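# Unload three sand cores from mould onto plywood boards

## Task

Remove three sand cores from the mould (the long core with the rounded nose, plus the two upright bladed cores in the half of the mould on the robot's right), set all three down on the plywood boards next to the mould and release them, while the remaining two cores stay upright in the mould.

## Robot and tools

Robot: two 6-joint arms, left_arm and right_arm, each with a parallel two-finger gripper and a wrist camera. The left arm sits on the +y side. Measured base origins in the scene frame: left_arm (-0.041, +0.329, +0.029) m, right_arm (-0.052, -0.233, +0.005) m, each yawed very slightly. A camera stand stands behind the arms.

Scene frame: origin at table-top height, midway between the nominal bases. +x points out over the table, +y toward the left arm, +z up. Gripper positions (end_effector_position, metres) and orientations (end_effector_quat_wxyz) in results use this frame. They may be a few centimetres off, more when the arm reaches far. In the gripper's own frame the fingers point along +z and close along y. The reported point lies between the pads, roughly 1 cm behind the tips.

Joint order per arm, always: waist, shoulder, elbow, wrist pitch, wrist yaw, wrist roll. Nominal ranges in radians: waist -2.618..3.054, shoulder 0..3.142, elbow 0..3.142, wrist pitch -1.571..1.571, wrist yaw -1.571..1.571, wrist roll -2.094..2.094. Real ends may differ by up to 0.059 rad; a target further out than that (and beyond the current angle) is rejected, and one past the real end is clipped, sometimes reported as "joint sent to its limit".

A row is always 14 numbers: left_arm's six absolute joint angles (rad) then its opening, followed by right_arm's six angles and opening. Opening is -1 (shut) to +1 (wide, about 0.094 m between pads). These are targets to go to, not offsets. To leave an arm or gripper unchanged, repeat its current values from "Joint targets" and "Tool commands"; writing 0 for an opening is a real half-open command.

Tools:
- execute_actions(actions, cameras): actions is a list of actions; each action is a list of up to 15 rows, one per 1/30 s step, and if shorter its final row is held for the rest. Each joint's target can only lead its measured angle by 0.339 rad (waist, shoulder, elbow) or 2.2 rad (wrist joints), and a target putting the gripper over 200 mm away gets scaled back, so far goals need several actions. An empty list returns state plus all camera images and the scene number.
- move(target, speed, blend, opening_speed, grip_force, blocking, cameras): target is one 14-number row or a list of up to 15 rows, absolute joint angles, interpolated joint-wise so the gripper traces a curve; the whole list must fit in 10 s. speed is in rad/s for the joint with the longest travel, 0.01 to 12.57, default 0.5, one value or one per target. blend (rad) rounds corners between list targets; 0 stops at each. opening_speed (per second on the -1..1 scale, at least 0.2) ramps the gripper gradually. grip_force sets finger pad force in newtons, 10 to 50, one value or one per arm; it persists, and low forces close slowly. blocking=false returns after about 0.5 s while motion continues; a new move then replaces it. Moves do not avoid obstacles or the other arm.
- wait(seconds 0..10, cameras): let time pass holding commands.
- stop(cameras): brake the running move.
- zoom_image(camera, region): region [x0,y0,x1,y1] in pixels of that camera's latest image, at most 504 each way. Cameras: cam_head_left, cam_head_right, cam_high, cam_low, cam_left_wrist, cam_right_wrist, all 896x504.
- read_manual(section): licence texts only.
- finished_scene(scene): ends scene 1 or 2 permanently; make no further call in that reply.

Result lines: Joint positions (rad, plus pad gap in m), Joint velocities ("within noise" when still), Joint targets (what joints are currently driven toward), Tool commands, grip_measured (finger opening on the command scale; reads slightly wide when empty and somewhat narrow when squeezing a hard part), joint torques (N m, include arm weight, positive toward larger angle, first three wrap at ±28), motor temperatures, and step readings for execute_actions. A move adds a "move:" line: done, off_target (resting more than 0.035 rad away), moving, held, or fault, with limits=held if steps were withheld. "joint command not followed" means the clearance check altered targets. Done does not prove contact or a grasp.

Gripping: the fingers go where grip_measured matches the command. Once pads touch, force grows about 1 N per 0.001 below the touch reading, then jumps to the force limit around 20 N. Close gently (opening_speed, lower grip_force) on sand cores, which may crumble. Release by commanding well above grip_measured.

Avoid: dropping or releasing moving parts, letting anything fall off the table, fast impacts on the mould or table, hard pushes, any contact between the two arms (including one gripper closing on the other's fingers), and loads on the wrist-camera cable, which counts as the hand touching. Long stretched poses or pushing against unreachable targets heat motors; MOTOR HOT appears near 75 °C, and at 90 °C the arm folds and goes idle. Loose objects may occasionally be nudged by outside disturbances. Scene 1 is practice; time spent thinking lets the scene run on.

Each tool is called after "Emit:" as a command line: name --argument value for each argument, lists and objects as JSON in quotes; but a table of rows of numbers goes row by row, as --pt "numbers of a row", without its own name.

## Session

Emit:
execute_actions --actions '[]'

Emit:
zoom_image --camera "cam_head_left" --region '[240, 170, 500, 340]'

Emit:
zoom_image --camera "cam_high" --region '[320, 90, 560, 300]'

Scene clock: 0.00 s.
left_arm: end_effector_position=(+0.2183, +0.2617, +0.3639) grip_measured=+1.000 end_effector_quat_wxyz=(+0.716, -0.179, +0.614, -0.281) | right_arm: end_effector_position=(+0.2261, -0.1367, +0.3456) grip_measured=+1.000 end_effector_quat_wxyz=(+0.692, +0.062, +0.667, +0.269)
Joint positions: left_arm=[-0.501 0.468 0.452 0.218 -0.426 -0.572 0.094] | right_arm=[0.466 0.596 0.57 0.129 0.137 0.448 0.094]
Joint velocities: within noise
Joint torques (N m): no reading
Motor temperatures (°C): left_arm=[23 34 33 29 22 22 25] | right_arm=[25 29 29 29 21 24 21]
Heat: left arm: 34 °C; right arm: 29 °C.
Joint targets: left_arm=[-0.501 0.468 0.458 0.212 -0.426 -0.572] | right_arm=[0.466 0.596 0.580 0.130 0.137 0.448]
Tool commands: left_gripper/opening=+1.0 right_gripper/opening=+1.0

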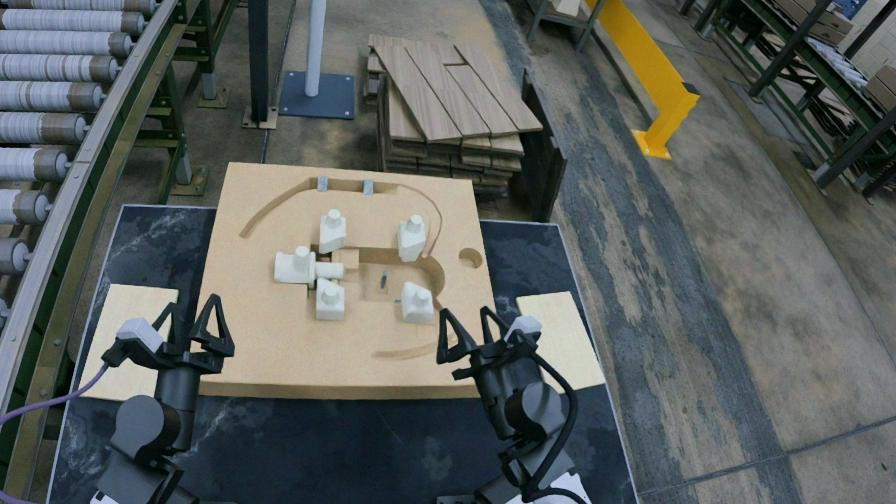

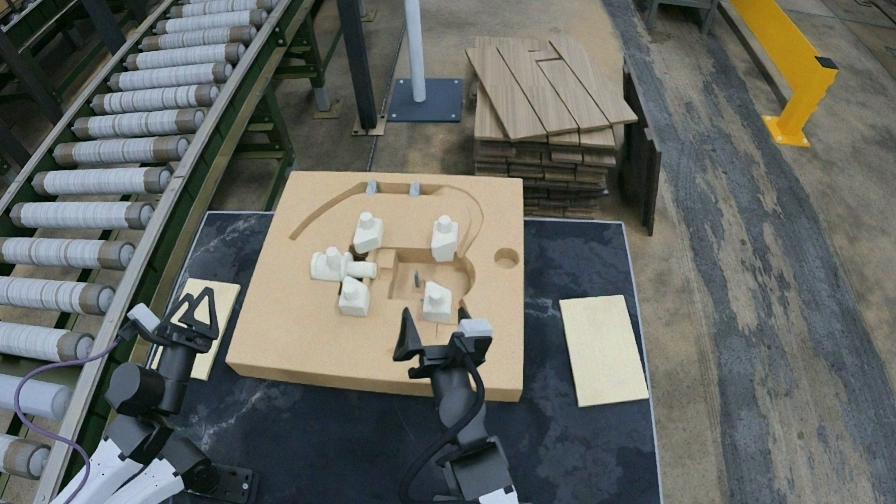

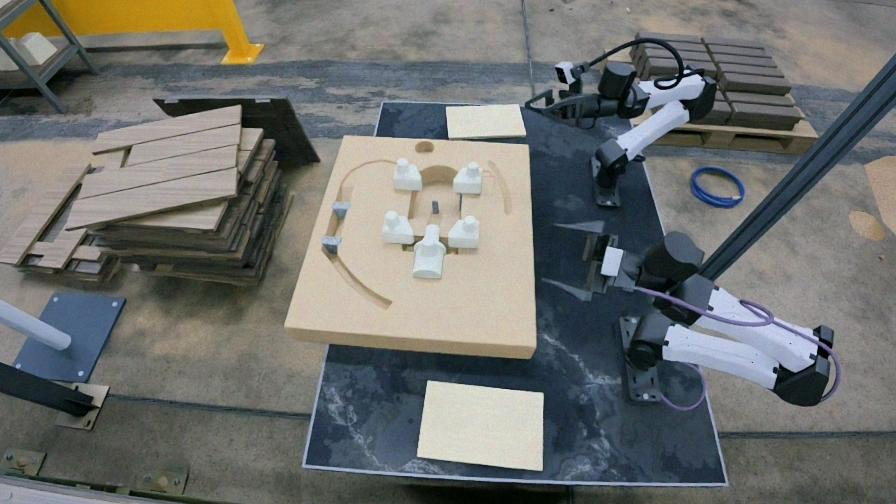

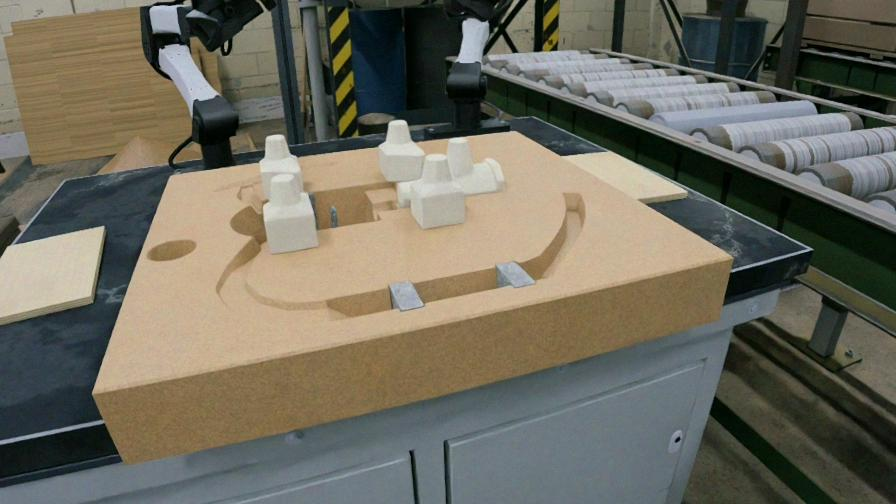

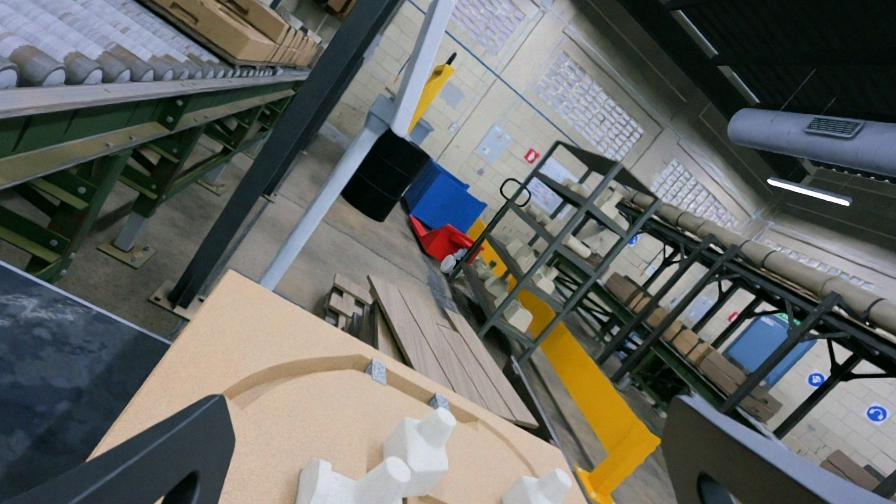

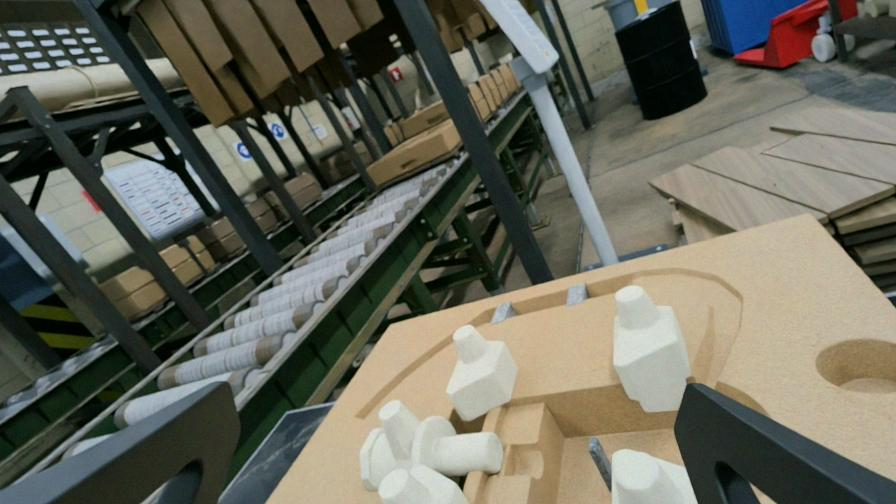

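Scaled by 1.938 from the camera's 896x504 image, which has a finer 1280x720 frame.

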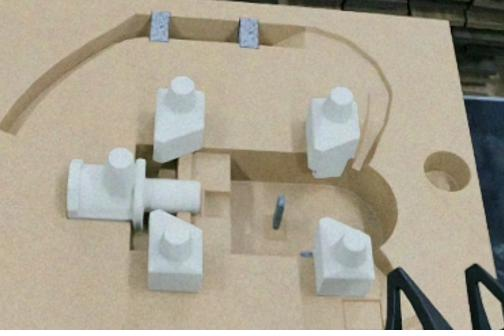

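Scaled by 2.100 from the camera's 896x504 image, which has a finer 1280x720 frame.

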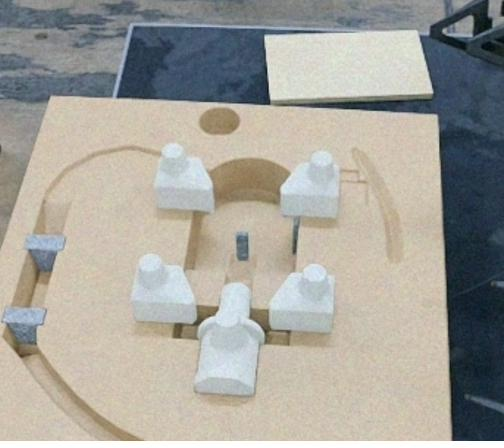

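Emit:
move --pt "-0.125 2.175 2.0 -0.715 1.0 0.815 1 0.932 1.735 0.435 1.295 1.232 0.0 1" --pt "-0.115 2.214 1.661 -0.347 1.0 0.815 1 0.65 1.856 0.62 1.235 0.935 0.0 1" --speed '[1.0, 0.4]' --blend '[0.03, 0]' --grip_force 50 --cameras '["cam_left_wrist", "cam_right_wrist"]'

Scene clock: 35.03 s.
left_arm: end_effector_position=(+0.4580, +0.1092, +0.1527) grip_measured=+1.000 end_effector_quat_wxyz=(+0.423, +0.518, +0.667, -0.327) | right_arm: end_effector_position=(+0.3597, -0.1217, +0.1605) grip_measured=+1.000 end_effector_quat_wxyz=(+0.697, +0.125, +0.696, -0.118)
Joint positions: left_arm=[-0.122 2.201 1.676 -0.359 0.985 0.797 0.094] | right_arm=[0.653 1.842 0.6 1.244 0.948 0.009 0.094]
Joint torques (N m): left_arm=[0.55 -10.41 6.49 1.5 0.66 0.2] | right_arm=[-0.09 -6.82 6.06 1.55 -0.12 -0.2]
Motor temperatures (°C): left_arm=[23 34 41 34 22 22 25] | right_arm=[25 29 34 36 21 24 21]
Heat: left arm: 41 °C; right arm: 36 °C.
Joint targets: left_arm=[-0.115 2.214 1.661 -0.347 1.000 0.815] | right_arm=[0.650 1.856 0.620 1.235 0.935 0.000]
move: done
Images, in order (width x height): cam_left_wrist 896x504, cam_right_wrist 896x504.

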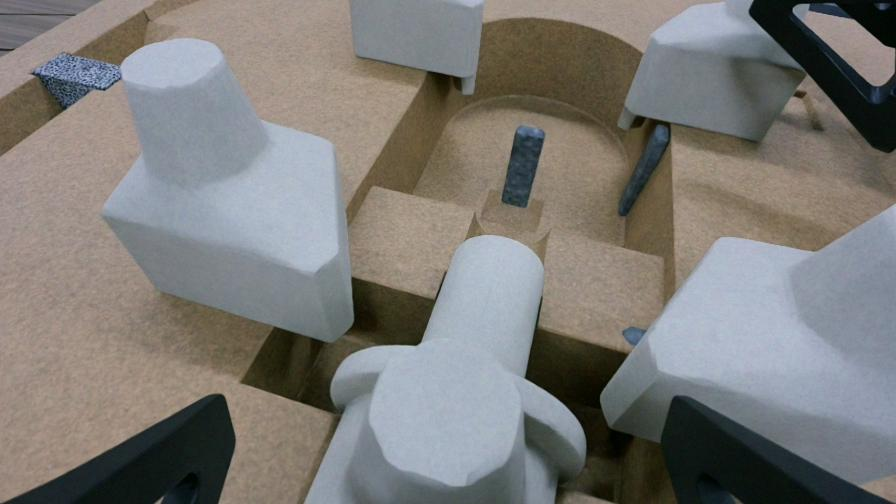

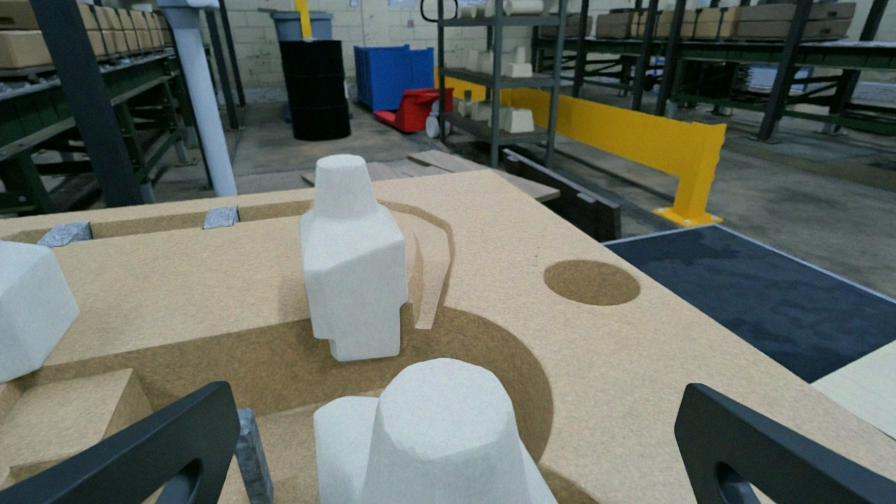

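Emit:
move --pt "-0.115 2.214 1.661 -0.347 1.0 0.815 -0.7 0.654 1.856 0.62 1.235 0.935 0.0 -0.7" --pt "-0.115 2.106 1.812 -0.39 1.07 0.815 -0.7 0.654 1.70 0.67 1.165 0.935 0.0 -0.7" --pt "-0.115 2.095 1.90 -0.48 1.072 0.815 -0.7 0.654 1.61 0.708 1.045 0.935 0.0 -0.7" --pt "-0.115 2.088 1.983 -0.58 1.072 0.815 -0.7 0.654 1.475 0.816 0.82 0.935 0.0 -0.7" --speed 0.25 --blend '[0, 0.03, 0.03, 0]' --opening_speed 0.8 --cameras '["cam_low", "cam_high"]'

Scene clock: 50.73 s.
left_arm: end_effector_position=(+0.4602, +0.1106, +0.2201) grip_measured=-0.243 end_effector_quat_wxyz=(+0.417, +0.518, +0.672, -0.325) | right_arm: end_effector_position=(+0.3598, -0.1207, +0.2669) grip_measured=-0.363 end_effector_quat_wxyz=(+0.705, +0.130, +0.688, -0.109)
Joint positions: left_arm=[-0.12 2.171 1.911 -0.645 0.977 0.807 0.036] | right_arm=[0.653 1.515 0.774 0.773 0.943 0.007 0.03]
Joint torques (N m): left_arm=[0.29 -18.61 14.61 1.99 1.5 0.09] | right_arm=[0.39 -10.92 9.21 2.08 -0.11 -0.15]
Motor temperatures (°C): left_arm=[23 42 41 34 23 22 25] | right_arm=[25 31 34 35 21 24 22]
Heat: left arm: 42 °C; right arm: 35 °C.
Joint targets: left_arm=[-0.115 2.088 1.983 -0.580 1.072 0.815] | right_arm=[0.654 1.475 0.816 0.820 0.935 0.000]
move: off_target (left_arm, right_arm); left_arm: the wrist yaw is farthest, 0.095 rad from its target; right_arm: the wrist pitch is farthest, 0.047 rad from its target
Images, in order (width x height): cam_high 896x504, cam_low 896x504.

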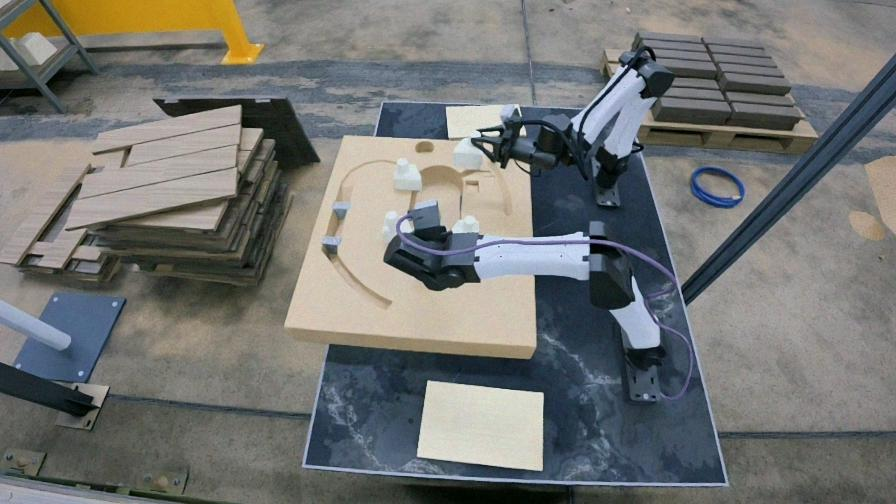

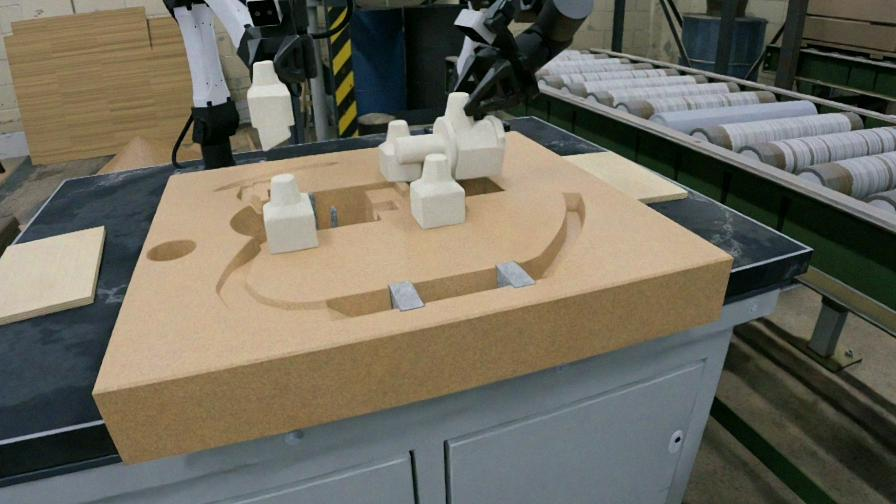

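Emit:
move --pt "0.06 2.06 1.95 -0.55 1.072 0.815 -0.7 0.35 1.04 0.50 0.66 0.55 0.0 -0.7" --pt "0.864 1.42 1.12 -0.41 1.07 0.815 -0.7 -0.614 1.04 0.50 0.66 0.0 -0.33 -0.7" --pt "0.864 1.595 0.825 0.0 1.07 0.815 -0.7 -0.614 2.41 2.343 -1.50 0.0 -0.664 -0.7" --speed '[0.5, 0.65, 0.7]' --blend '[0.1, 0.1, 0]' --cameras '["cam_right_wrist", "cam_head_right", "cam_high", "cam_low"]'

Scene clock: 65.33 s.
left_arm: end_effector_position=(+0.3021, +0.4953, +0.1409) grip_measured=-0.243 end_effector_quat_wxyz=(+0.526, +0.144, +0.834, -0.083) | right_arm: end_effector_position=(+0.3293, -0.5283, +0.1026) grip_measured=-0.373 end_effector_quat_wxyz=(+0.036, +0.000, +0.999, -0.028)
Joint positions: left_arm=[0.864 1.61 0.816 -0.092 0.978 0.807 0.036] | right_arm=[-0.609 2.384 2.342 -1.437 0.001 -0.659 0.029]
Joint torques (N m): left_arm=[-0.05 -7.42 8.02 2.29 1.45 0.1] | right_arm=[-0.2 -11.84 5.59 -0.05 -0.06 -0.11]
Motor temperatures (°C): left_arm=[23 57 44 35 24 22 26] | right_arm=[25 32 36 37 21 24 23]
Heat: left arm: 57 °C; right arm: 37 °C.
Joint targets: left_arm=[0.864 1.595 0.825 0.000 1.070 0.815] | right_arm=[-0.614 2.410 2.343 -1.500 0.000 -0.664]
move: off_target (left_arm, right_arm); left_arm: the wrist pitch is farthest, 0.092 rad from its target; right_arm: the wrist pitch is farthest, 0.063 rad from its target
Images, in order (width x height): cam_head_right 896x504, cam_high 896x504, cam_low 896x504, cam_right_wrist 896x504.

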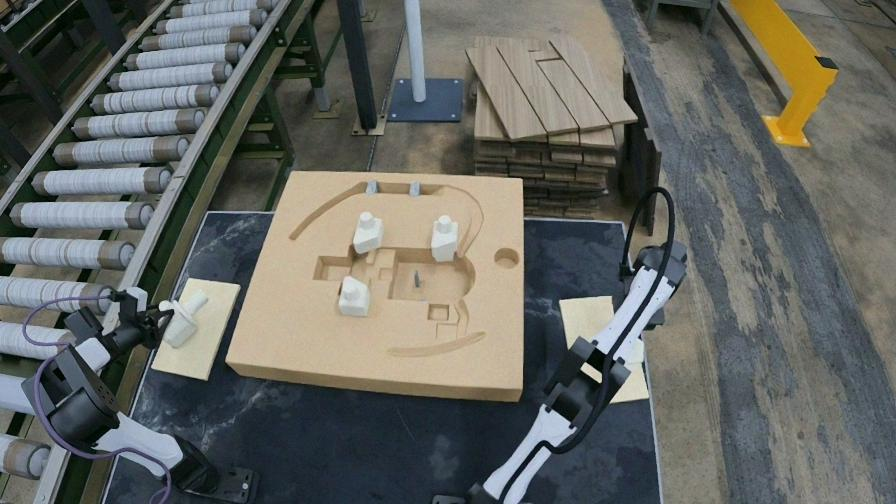

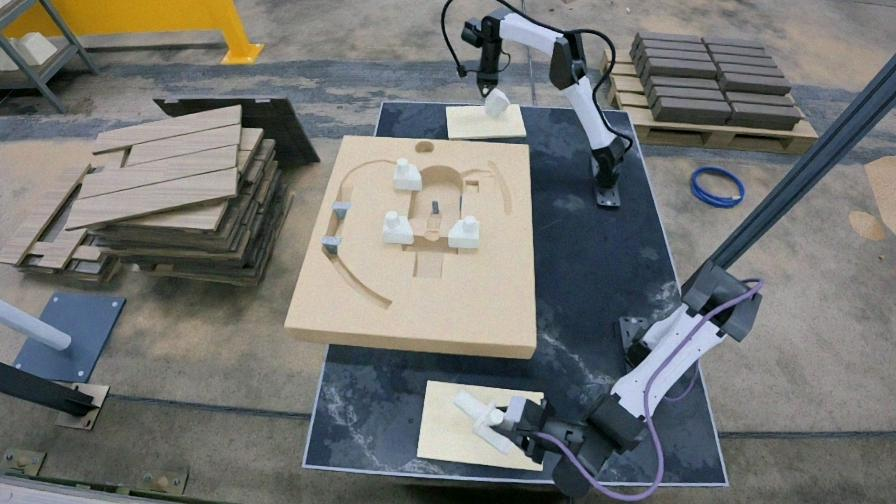

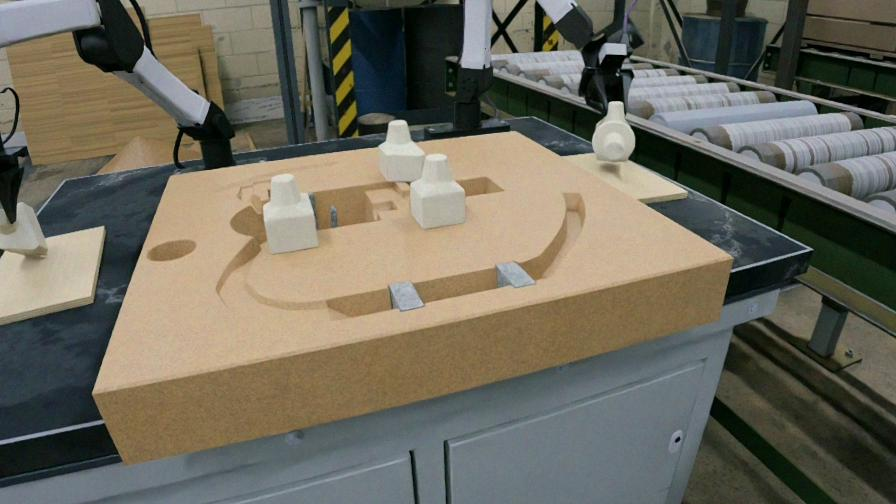

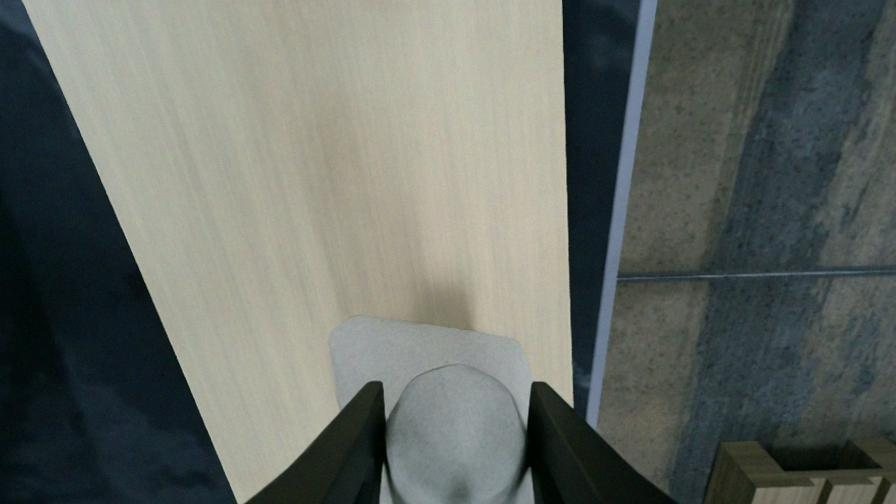

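Emit:
move --pt "0.864 1.645 0.78 0.085 1.07 0.815 -0.7 -0.612 2.46 2.275 -1.40 0.0 -0.662 -0.7" --pt "0.864 1.677 0.753 0.135 1.07 0.815 -0.7 -0.612 2.462 2.22 -1.35 0.0 -0.662 -0.7" --speed '[0.2, 0.12]' --blend '[0.02, 0]' --grip_force '[50, 35]' --cameras '["cam_right_wrist", "cam_high", "cam_low", "cam_head_right"]'

Emit:
zoom_image --camera "cam_low" --region '[0, 150, 120, 300]'

Emit:
zoom_image --camera "cam_high" --region '[430, 70, 550, 150]'

Scene clock: 85.93 s.
left_arm: end_effector_position=(+0.3027, +0.4922, +0.1165) grip_measured=-0.243 end_effector_quat_wxyz=(+0.536, +0.151, +0.826, -0.087) | right_arm: end_effector_position=(+0.3341, -0.5248, +0.0514) grip_measured=-0.370 end_effector_quat_wxyz=(+0.023, -0.001, +1.000, +0.000)
Joint positions: left_arm=[0.864 1.68 0.752 0.055 1.005 0.807 0.036] | right_arm=[-0.608 2.444 2.247 -1.337 -0.029 -0.659 0.03]
Joint torques (N m): left_arm=[-0.08 -6.64 6.86 2.13 1.18 0.09] | right_arm=[-0.01 -12.97 3.67 0.3 0.26 -0.1]
Motor temperatures (°C): left_arm=[23 50 43 39 25 22 27] | right_arm=[25 36 36 32 21 24 23]
Heat: left arm: 50 °C; right arm: 36 °C.
Joint targets: left_arm=[0.864 1.677 0.753 0.135 1.070 0.815] | right_arm=[-0.612 2.462 2.220 -1.350 0.000 -0.662]
grip_force (N): 50, 35
move: off_target (left_arm); left_arm: the wrist pitch is farthest, 0.080 rad from its target
Images, in order (width x height): cam_head_right 896x504, cam_high 896x504, cam_low 896x504, cam_right_wrist 896x504.

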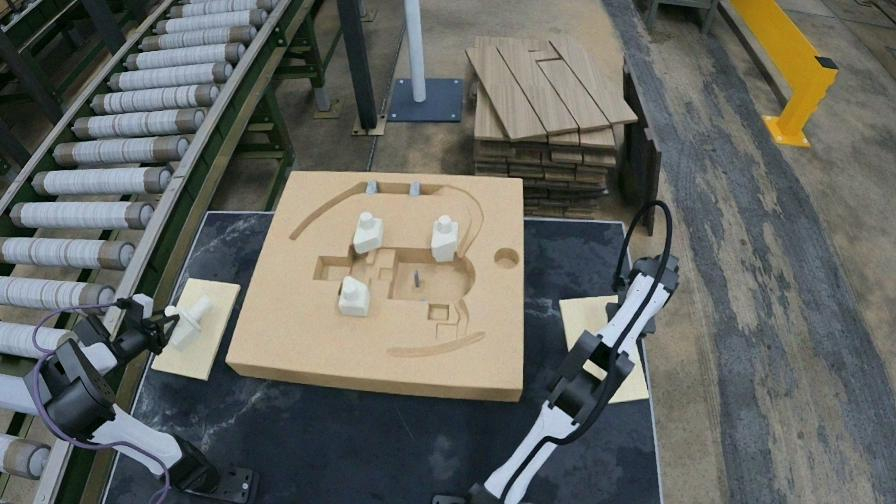

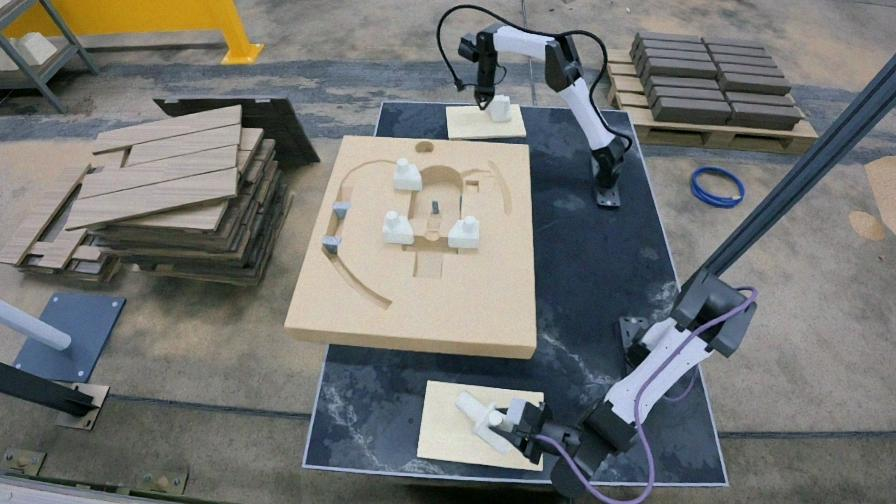

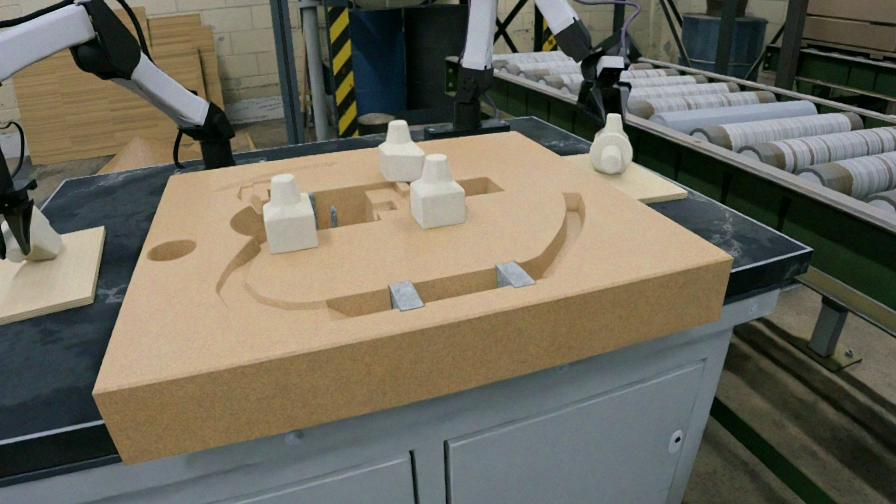

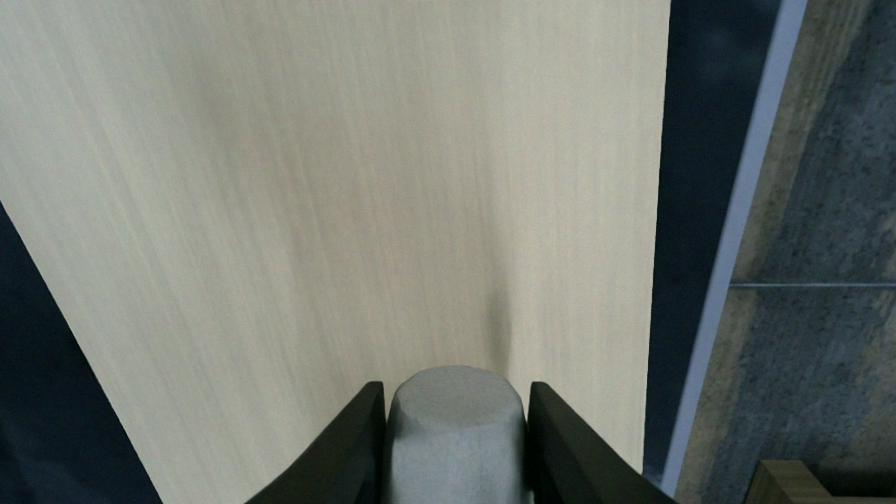

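Scaled by 3.360 from the camera's 896x504 image, which has a finer 1280x720 frame.

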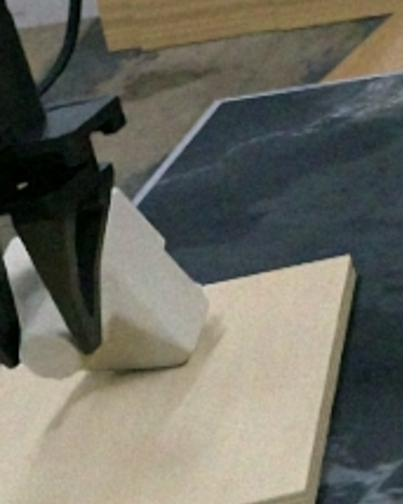

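Scaled by 4.200 from the camera's 896x504 image, which has a finer 1280x720 frame.

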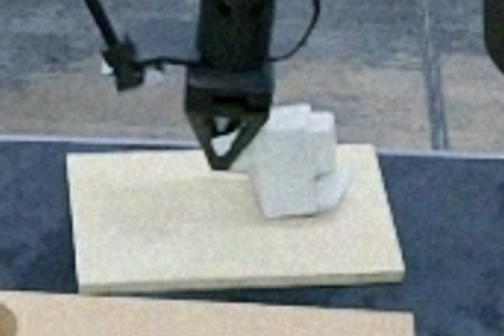

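Emit:
move --pt "0.864 1.677 0.753 0.125 1.07 0.815 0.3 -0.612 2.455 2.235 -1.345 0.0 -0.662 0.3" --pt "0.864 1.60 0.81 -0.04 1.05 0.815 0.3 -0.612 2.40 2.42 -1.50 0.0 -0.662 0.3" --pt "0.6 1.3 0.95 -0.43 0.5 0.4 1 -0.1 1.4 0.75 0.5 0.1 0.0 1" --pt "0.3 1.04 0.7 -0.444 0.0 0.0 1 0.386 1.88 0.88 0.87 0.386 0.0 1" --pt "0.3 1.04 0.7 -0.444 0.0 0.0 1 0.3016 2.172 1.335 0.684 0.292 0.0 1" --speed '[0.2, 0.4, 1.0, 0.9, 0.5]' --blend '[0, 0.03, 0, 0.05, 0]' --opening_speed 0.9 --grip_force 50 --cameras '["cam_right_wrist", "cam_high", "cam_head_right", "cam_low"]'

Scene clock: 107.57 s.
left_arm: end_effector_position=(+0.2651, +0.4139, +0.1753) grip_measured=+0.999 end_effector_quat_wxyz=(+0.386, -0.121, +0.913, +0.049) | right_arm: end_effector_position=(+0.5516, -0.1303, +0.1585) grip_measured=+0.998 end_effector_quat_wxyz=(+0.652, -0.002, +0.757, -0.038)
Joint positions: left_arm=[0.305 1.051 0.719 -0.439 0.018 0.011 0.094] | right_arm=[0.305 2.154 1.307 0.693 0.308 -0.014 0.094]
Joint torques (N m): left_arm=[-0.57 -3.54 6.84 1.7 -0.09 -0.08] | right_arm=[0.01 -11.41 8.17 1.8 -0.17 0.04]
Motor temperatures (°C): left_arm=[23 45 41 37 24 22 26] | right_arm=[25 41 34 33 21 24 22]
Heat: left arm: 45 °C; right arm: 41 °C.
Joint targets: left_arm=[0.300 1.040 0.700 -0.444 0.000 0.000] | right_arm=[0.302 2.172 1.335 0.684 0.292 0.000]
move: done
Images, in order (width x height): cam_head_right 896x504, cam_high 896x504, cam_low 896x504, cam_right_wrist 896x504.

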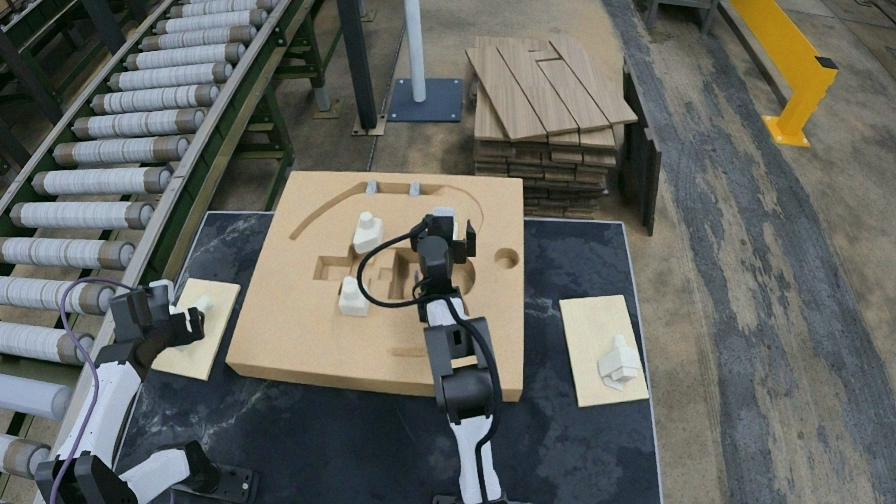

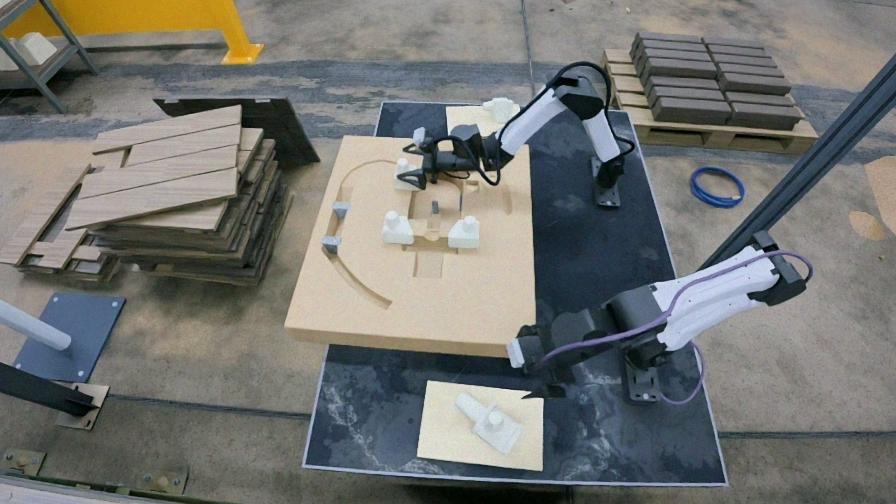

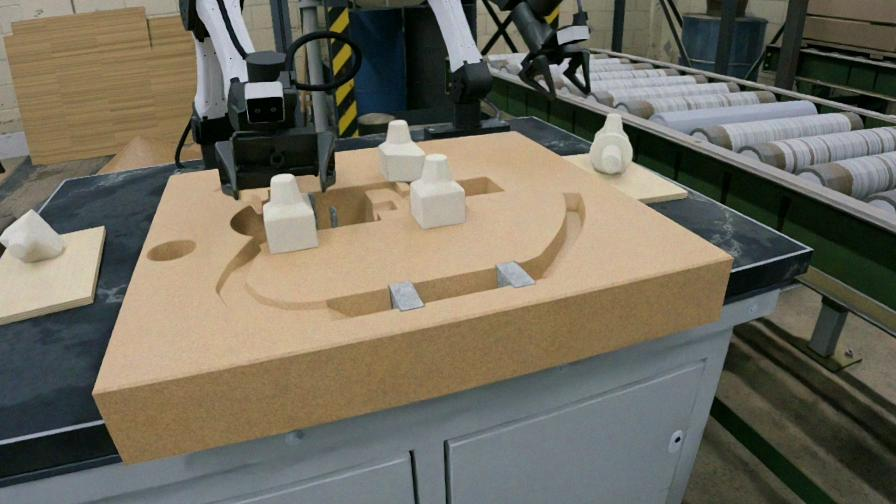

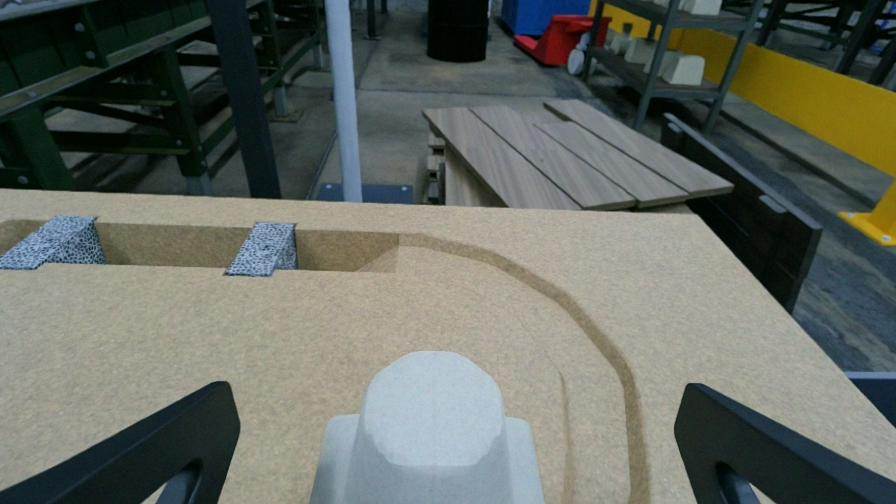

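Emit:
move --pt "0.3 1.04 0.7 -0.444 0.0 0.0 1 0.309 2.170 1.338 0.684 0.292 0.0 1" --pt "0.3 1.04 0.7 -0.444 0.0 0.0 1 0.309 2.170 1.338 0.684 0.292 0.0 -0.75" --pt "0.3 1.04 0.7 -0.444 0.0 0.0 1 0.309 2.015 1.41 0.625 0.292 0.0 -0.75" --pt "0.3 1.04 0.7 -0.444 0.0 0.0 1 0.309 1.938 1.52 0.45 0.292 0.0 -0.75" --pt "0.3 1.04 0.7 -0.444 0.0 0.0 1 0.1 1.61 1.09 0.51 0.12 0.0 -0.75" --pt "0.3 1.04 0.7 -0.444 0.0 0.0 1 -0.47 1.235 0.62 0.63 0.0 -0.25 -0.75" --speed '[0.3, 0.3, 0.3, 0.3, 0.6, 0.7]' --blend '[0, 0, 0.03, 0.03, 0.1, 0]' --opening_speed 0.9 --cameras '["cam_right_wrist", "cam_high", "cam_low", "cam_head_right"]'

Scene clock: 133.60 s.
left_arm: end_effector_position=(+0.2651, +0.4139, +0.1753) grip_measured=+0.999 end_effector_quat_wxyz=(+0.386, -0.121, +0.913, +0.049) | right_arm: end_effector_position=(+0.3105, -0.4437, +0.2351) grip_measured=-0.346 end_effector_quat_wxyz=(+0.610, +0.112, +0.744, -0.249)
Joint positions: left_arm=[0.305 1.051 0.719 -0.439 0.018 0.011 0.094] | right_arm=[-0.47 1.274 0.611 0.531 0.016 -0.236 0.031]
Joint torques (N m): left_arm=[-0.61 -3.54 6.78 1.7 -0.09 -0.11] | right_arm=[0.23 -9.05 7.16 2.83 -0.22 -0.23]
Motor temperatures (°C): left_arm=[23 40 40 36 23 22 26] | right_arm=[25 42 36 40 21 24 22]
Heat: left arm: 40 °C; right arm: 42 °C.
Joint targets: left_arm=[0.300 1.040 0.700 -0.444 0.000 0.000] | right_arm=[-0.470 1.235 0.620 0.630 0.000 -0.250]
move: off_target (right_arm); right_arm: the wrist pitch is farthest, 0.099 rad from its target
Images, in order (width x height): cam_head_right 896x504, cam_high 896x504, cam_low 896x504, cam_right_wrist 896x504.

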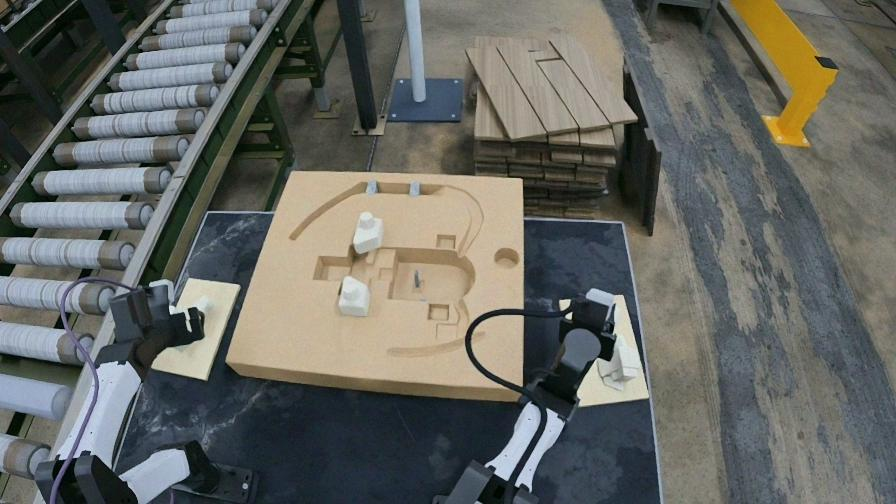

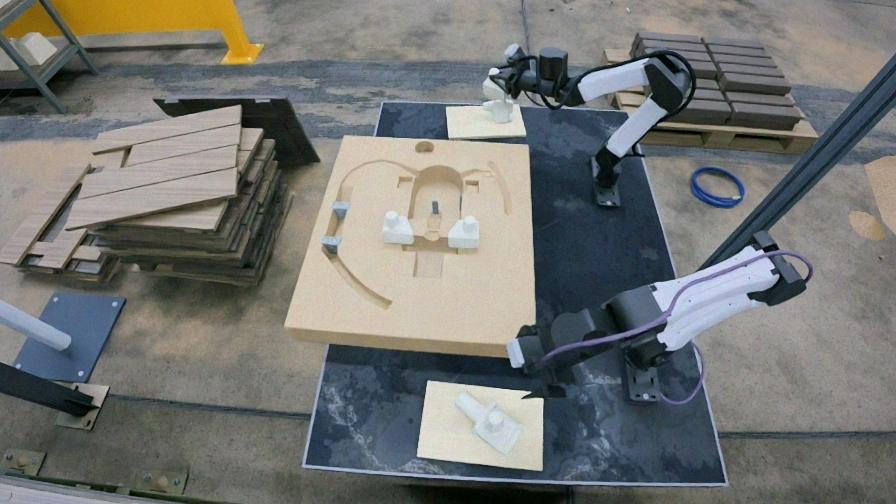

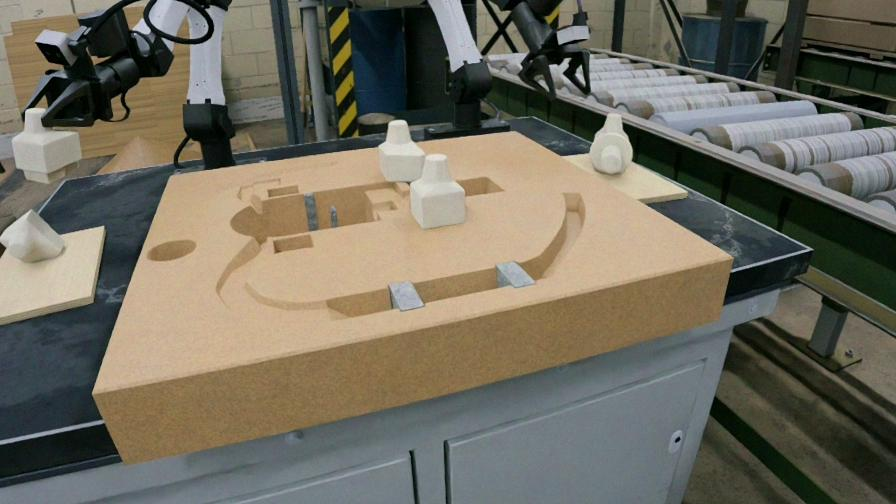

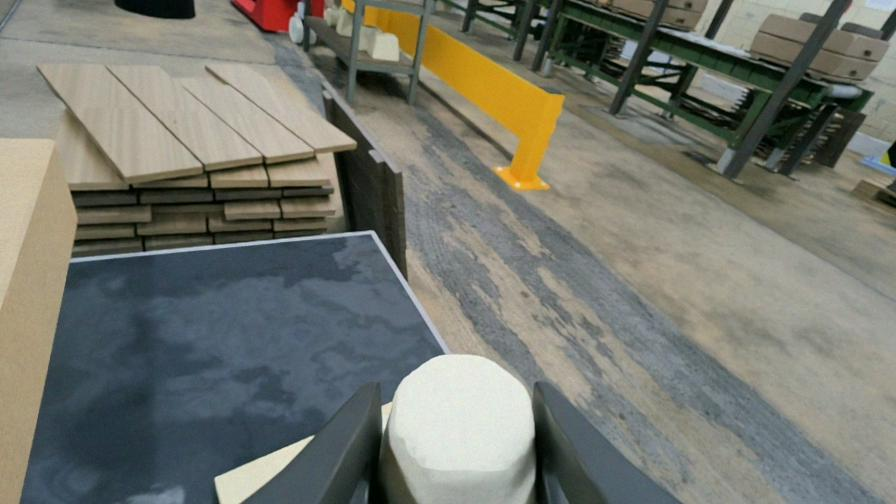

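Emit:
move --pt "0.3 1.04 0.7 -0.444 0.0 0.0 1 -0.478 2.30 2.155 -1.53 0.0 -0.526 -0.75" --pt "0.3 1.04 0.7 -0.444 0.0 0.0 1 -0.478 2.415 2.145 -1.49 0.0 -0.526 -0.75" --pt "0.3 1.04 0.7 -0.444 0.0 0.0 1 -0.478 2.436 2.09 -1.425 0.0 -0.526 -0.75" --speed '[0.7, 0.25, 0.12]' --blend '[0.03, 0.02, 0]' --cameras '["cam_right_wrist", "cam_high", "cam_low", "cam_head_right"]'

Emit:
zoom_image --camera "cam_high" --region '[430, 70, 550, 150]'

Emit:
zoom_image --camera "cam_low" --region '[0, 150, 120, 300]'

Scene clock: 150.33 s.
left_arm: end_effector_position=(+0.2651, +0.4139, +0.1753) grip_measured=+0.999 end_effector_quat_wxyz=(+0.386, -0.121, +0.913, +0.049) | right_arm: end_effector_position=(+0.3147, -0.4439, +0.0362) grip_measured=-0.346 end_effector_quat_wxyz=(-0.083, +0.003, +0.996, +0.045)
Joint positions: left_arm=[0.305 1.051 0.719 -0.439 0.018 0.011 0.094] | right_arm=[-0.47 2.413 2.115 -1.461 0.004 -0.513 0.031]
Joint torques (N m): left_arm=[-0.58 -3.58 6.8 1.73 -0.08 -0.09] | right_arm=[-0.35 -11.99 3.54 0.27 -0.07 -0.18]
Heat: left arm: 39 °C; right arm: 43 °C.
Joint targets: left_arm=[0.300 1.040 0.700 -0.444 0.000 0.000] | right_arm=[-0.478 2.436 2.090 -1.425 0.000 -0.526]
move: off_target (right_arm); right_arm: the wrist pitch is farthest, 0.036 rad from its target
Images, in order (width x height): cam_head_right 896x504, cam_high 896x504, cam_low 896x504, cam_right_wrist 896x504.

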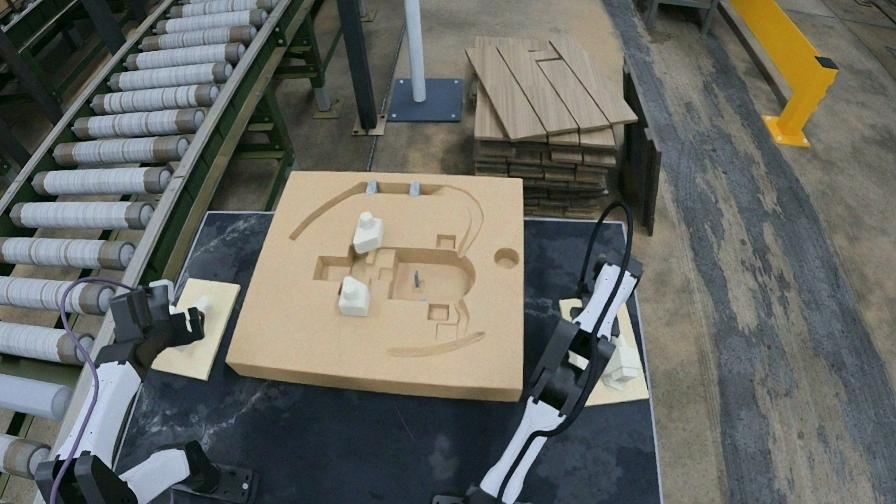

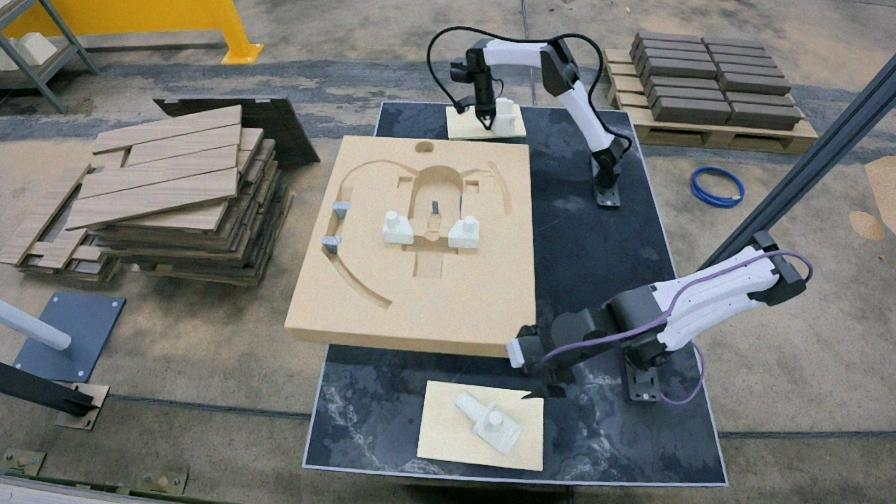

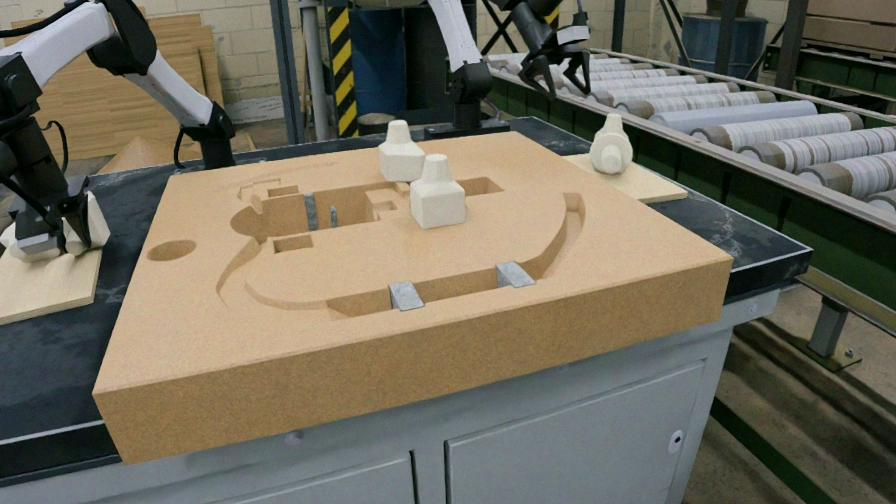

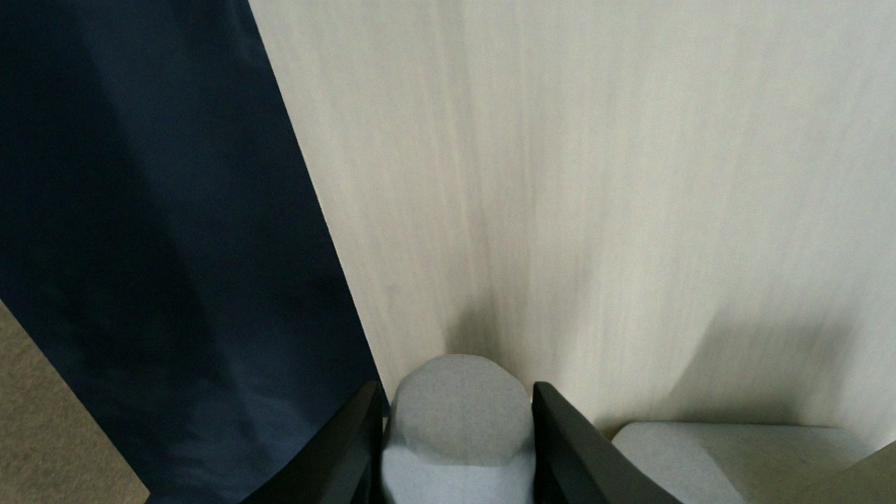

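Scaled by 4.200 from the camera's 896x504 image, which has a finer 1280x720 frame.

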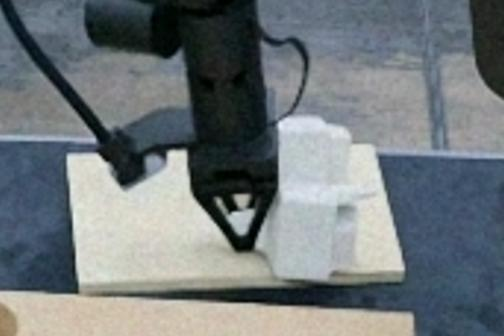

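Scaled by 3.360 from the camera's 896x504 image, which has a finer 1280x720 frame.

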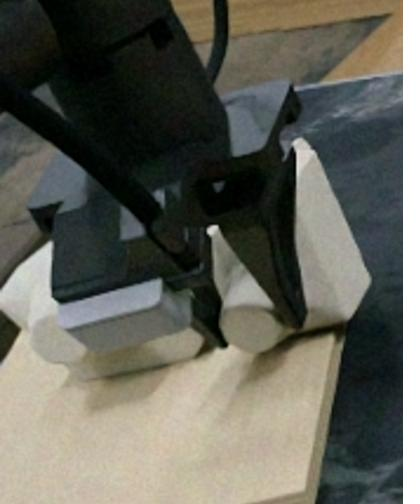

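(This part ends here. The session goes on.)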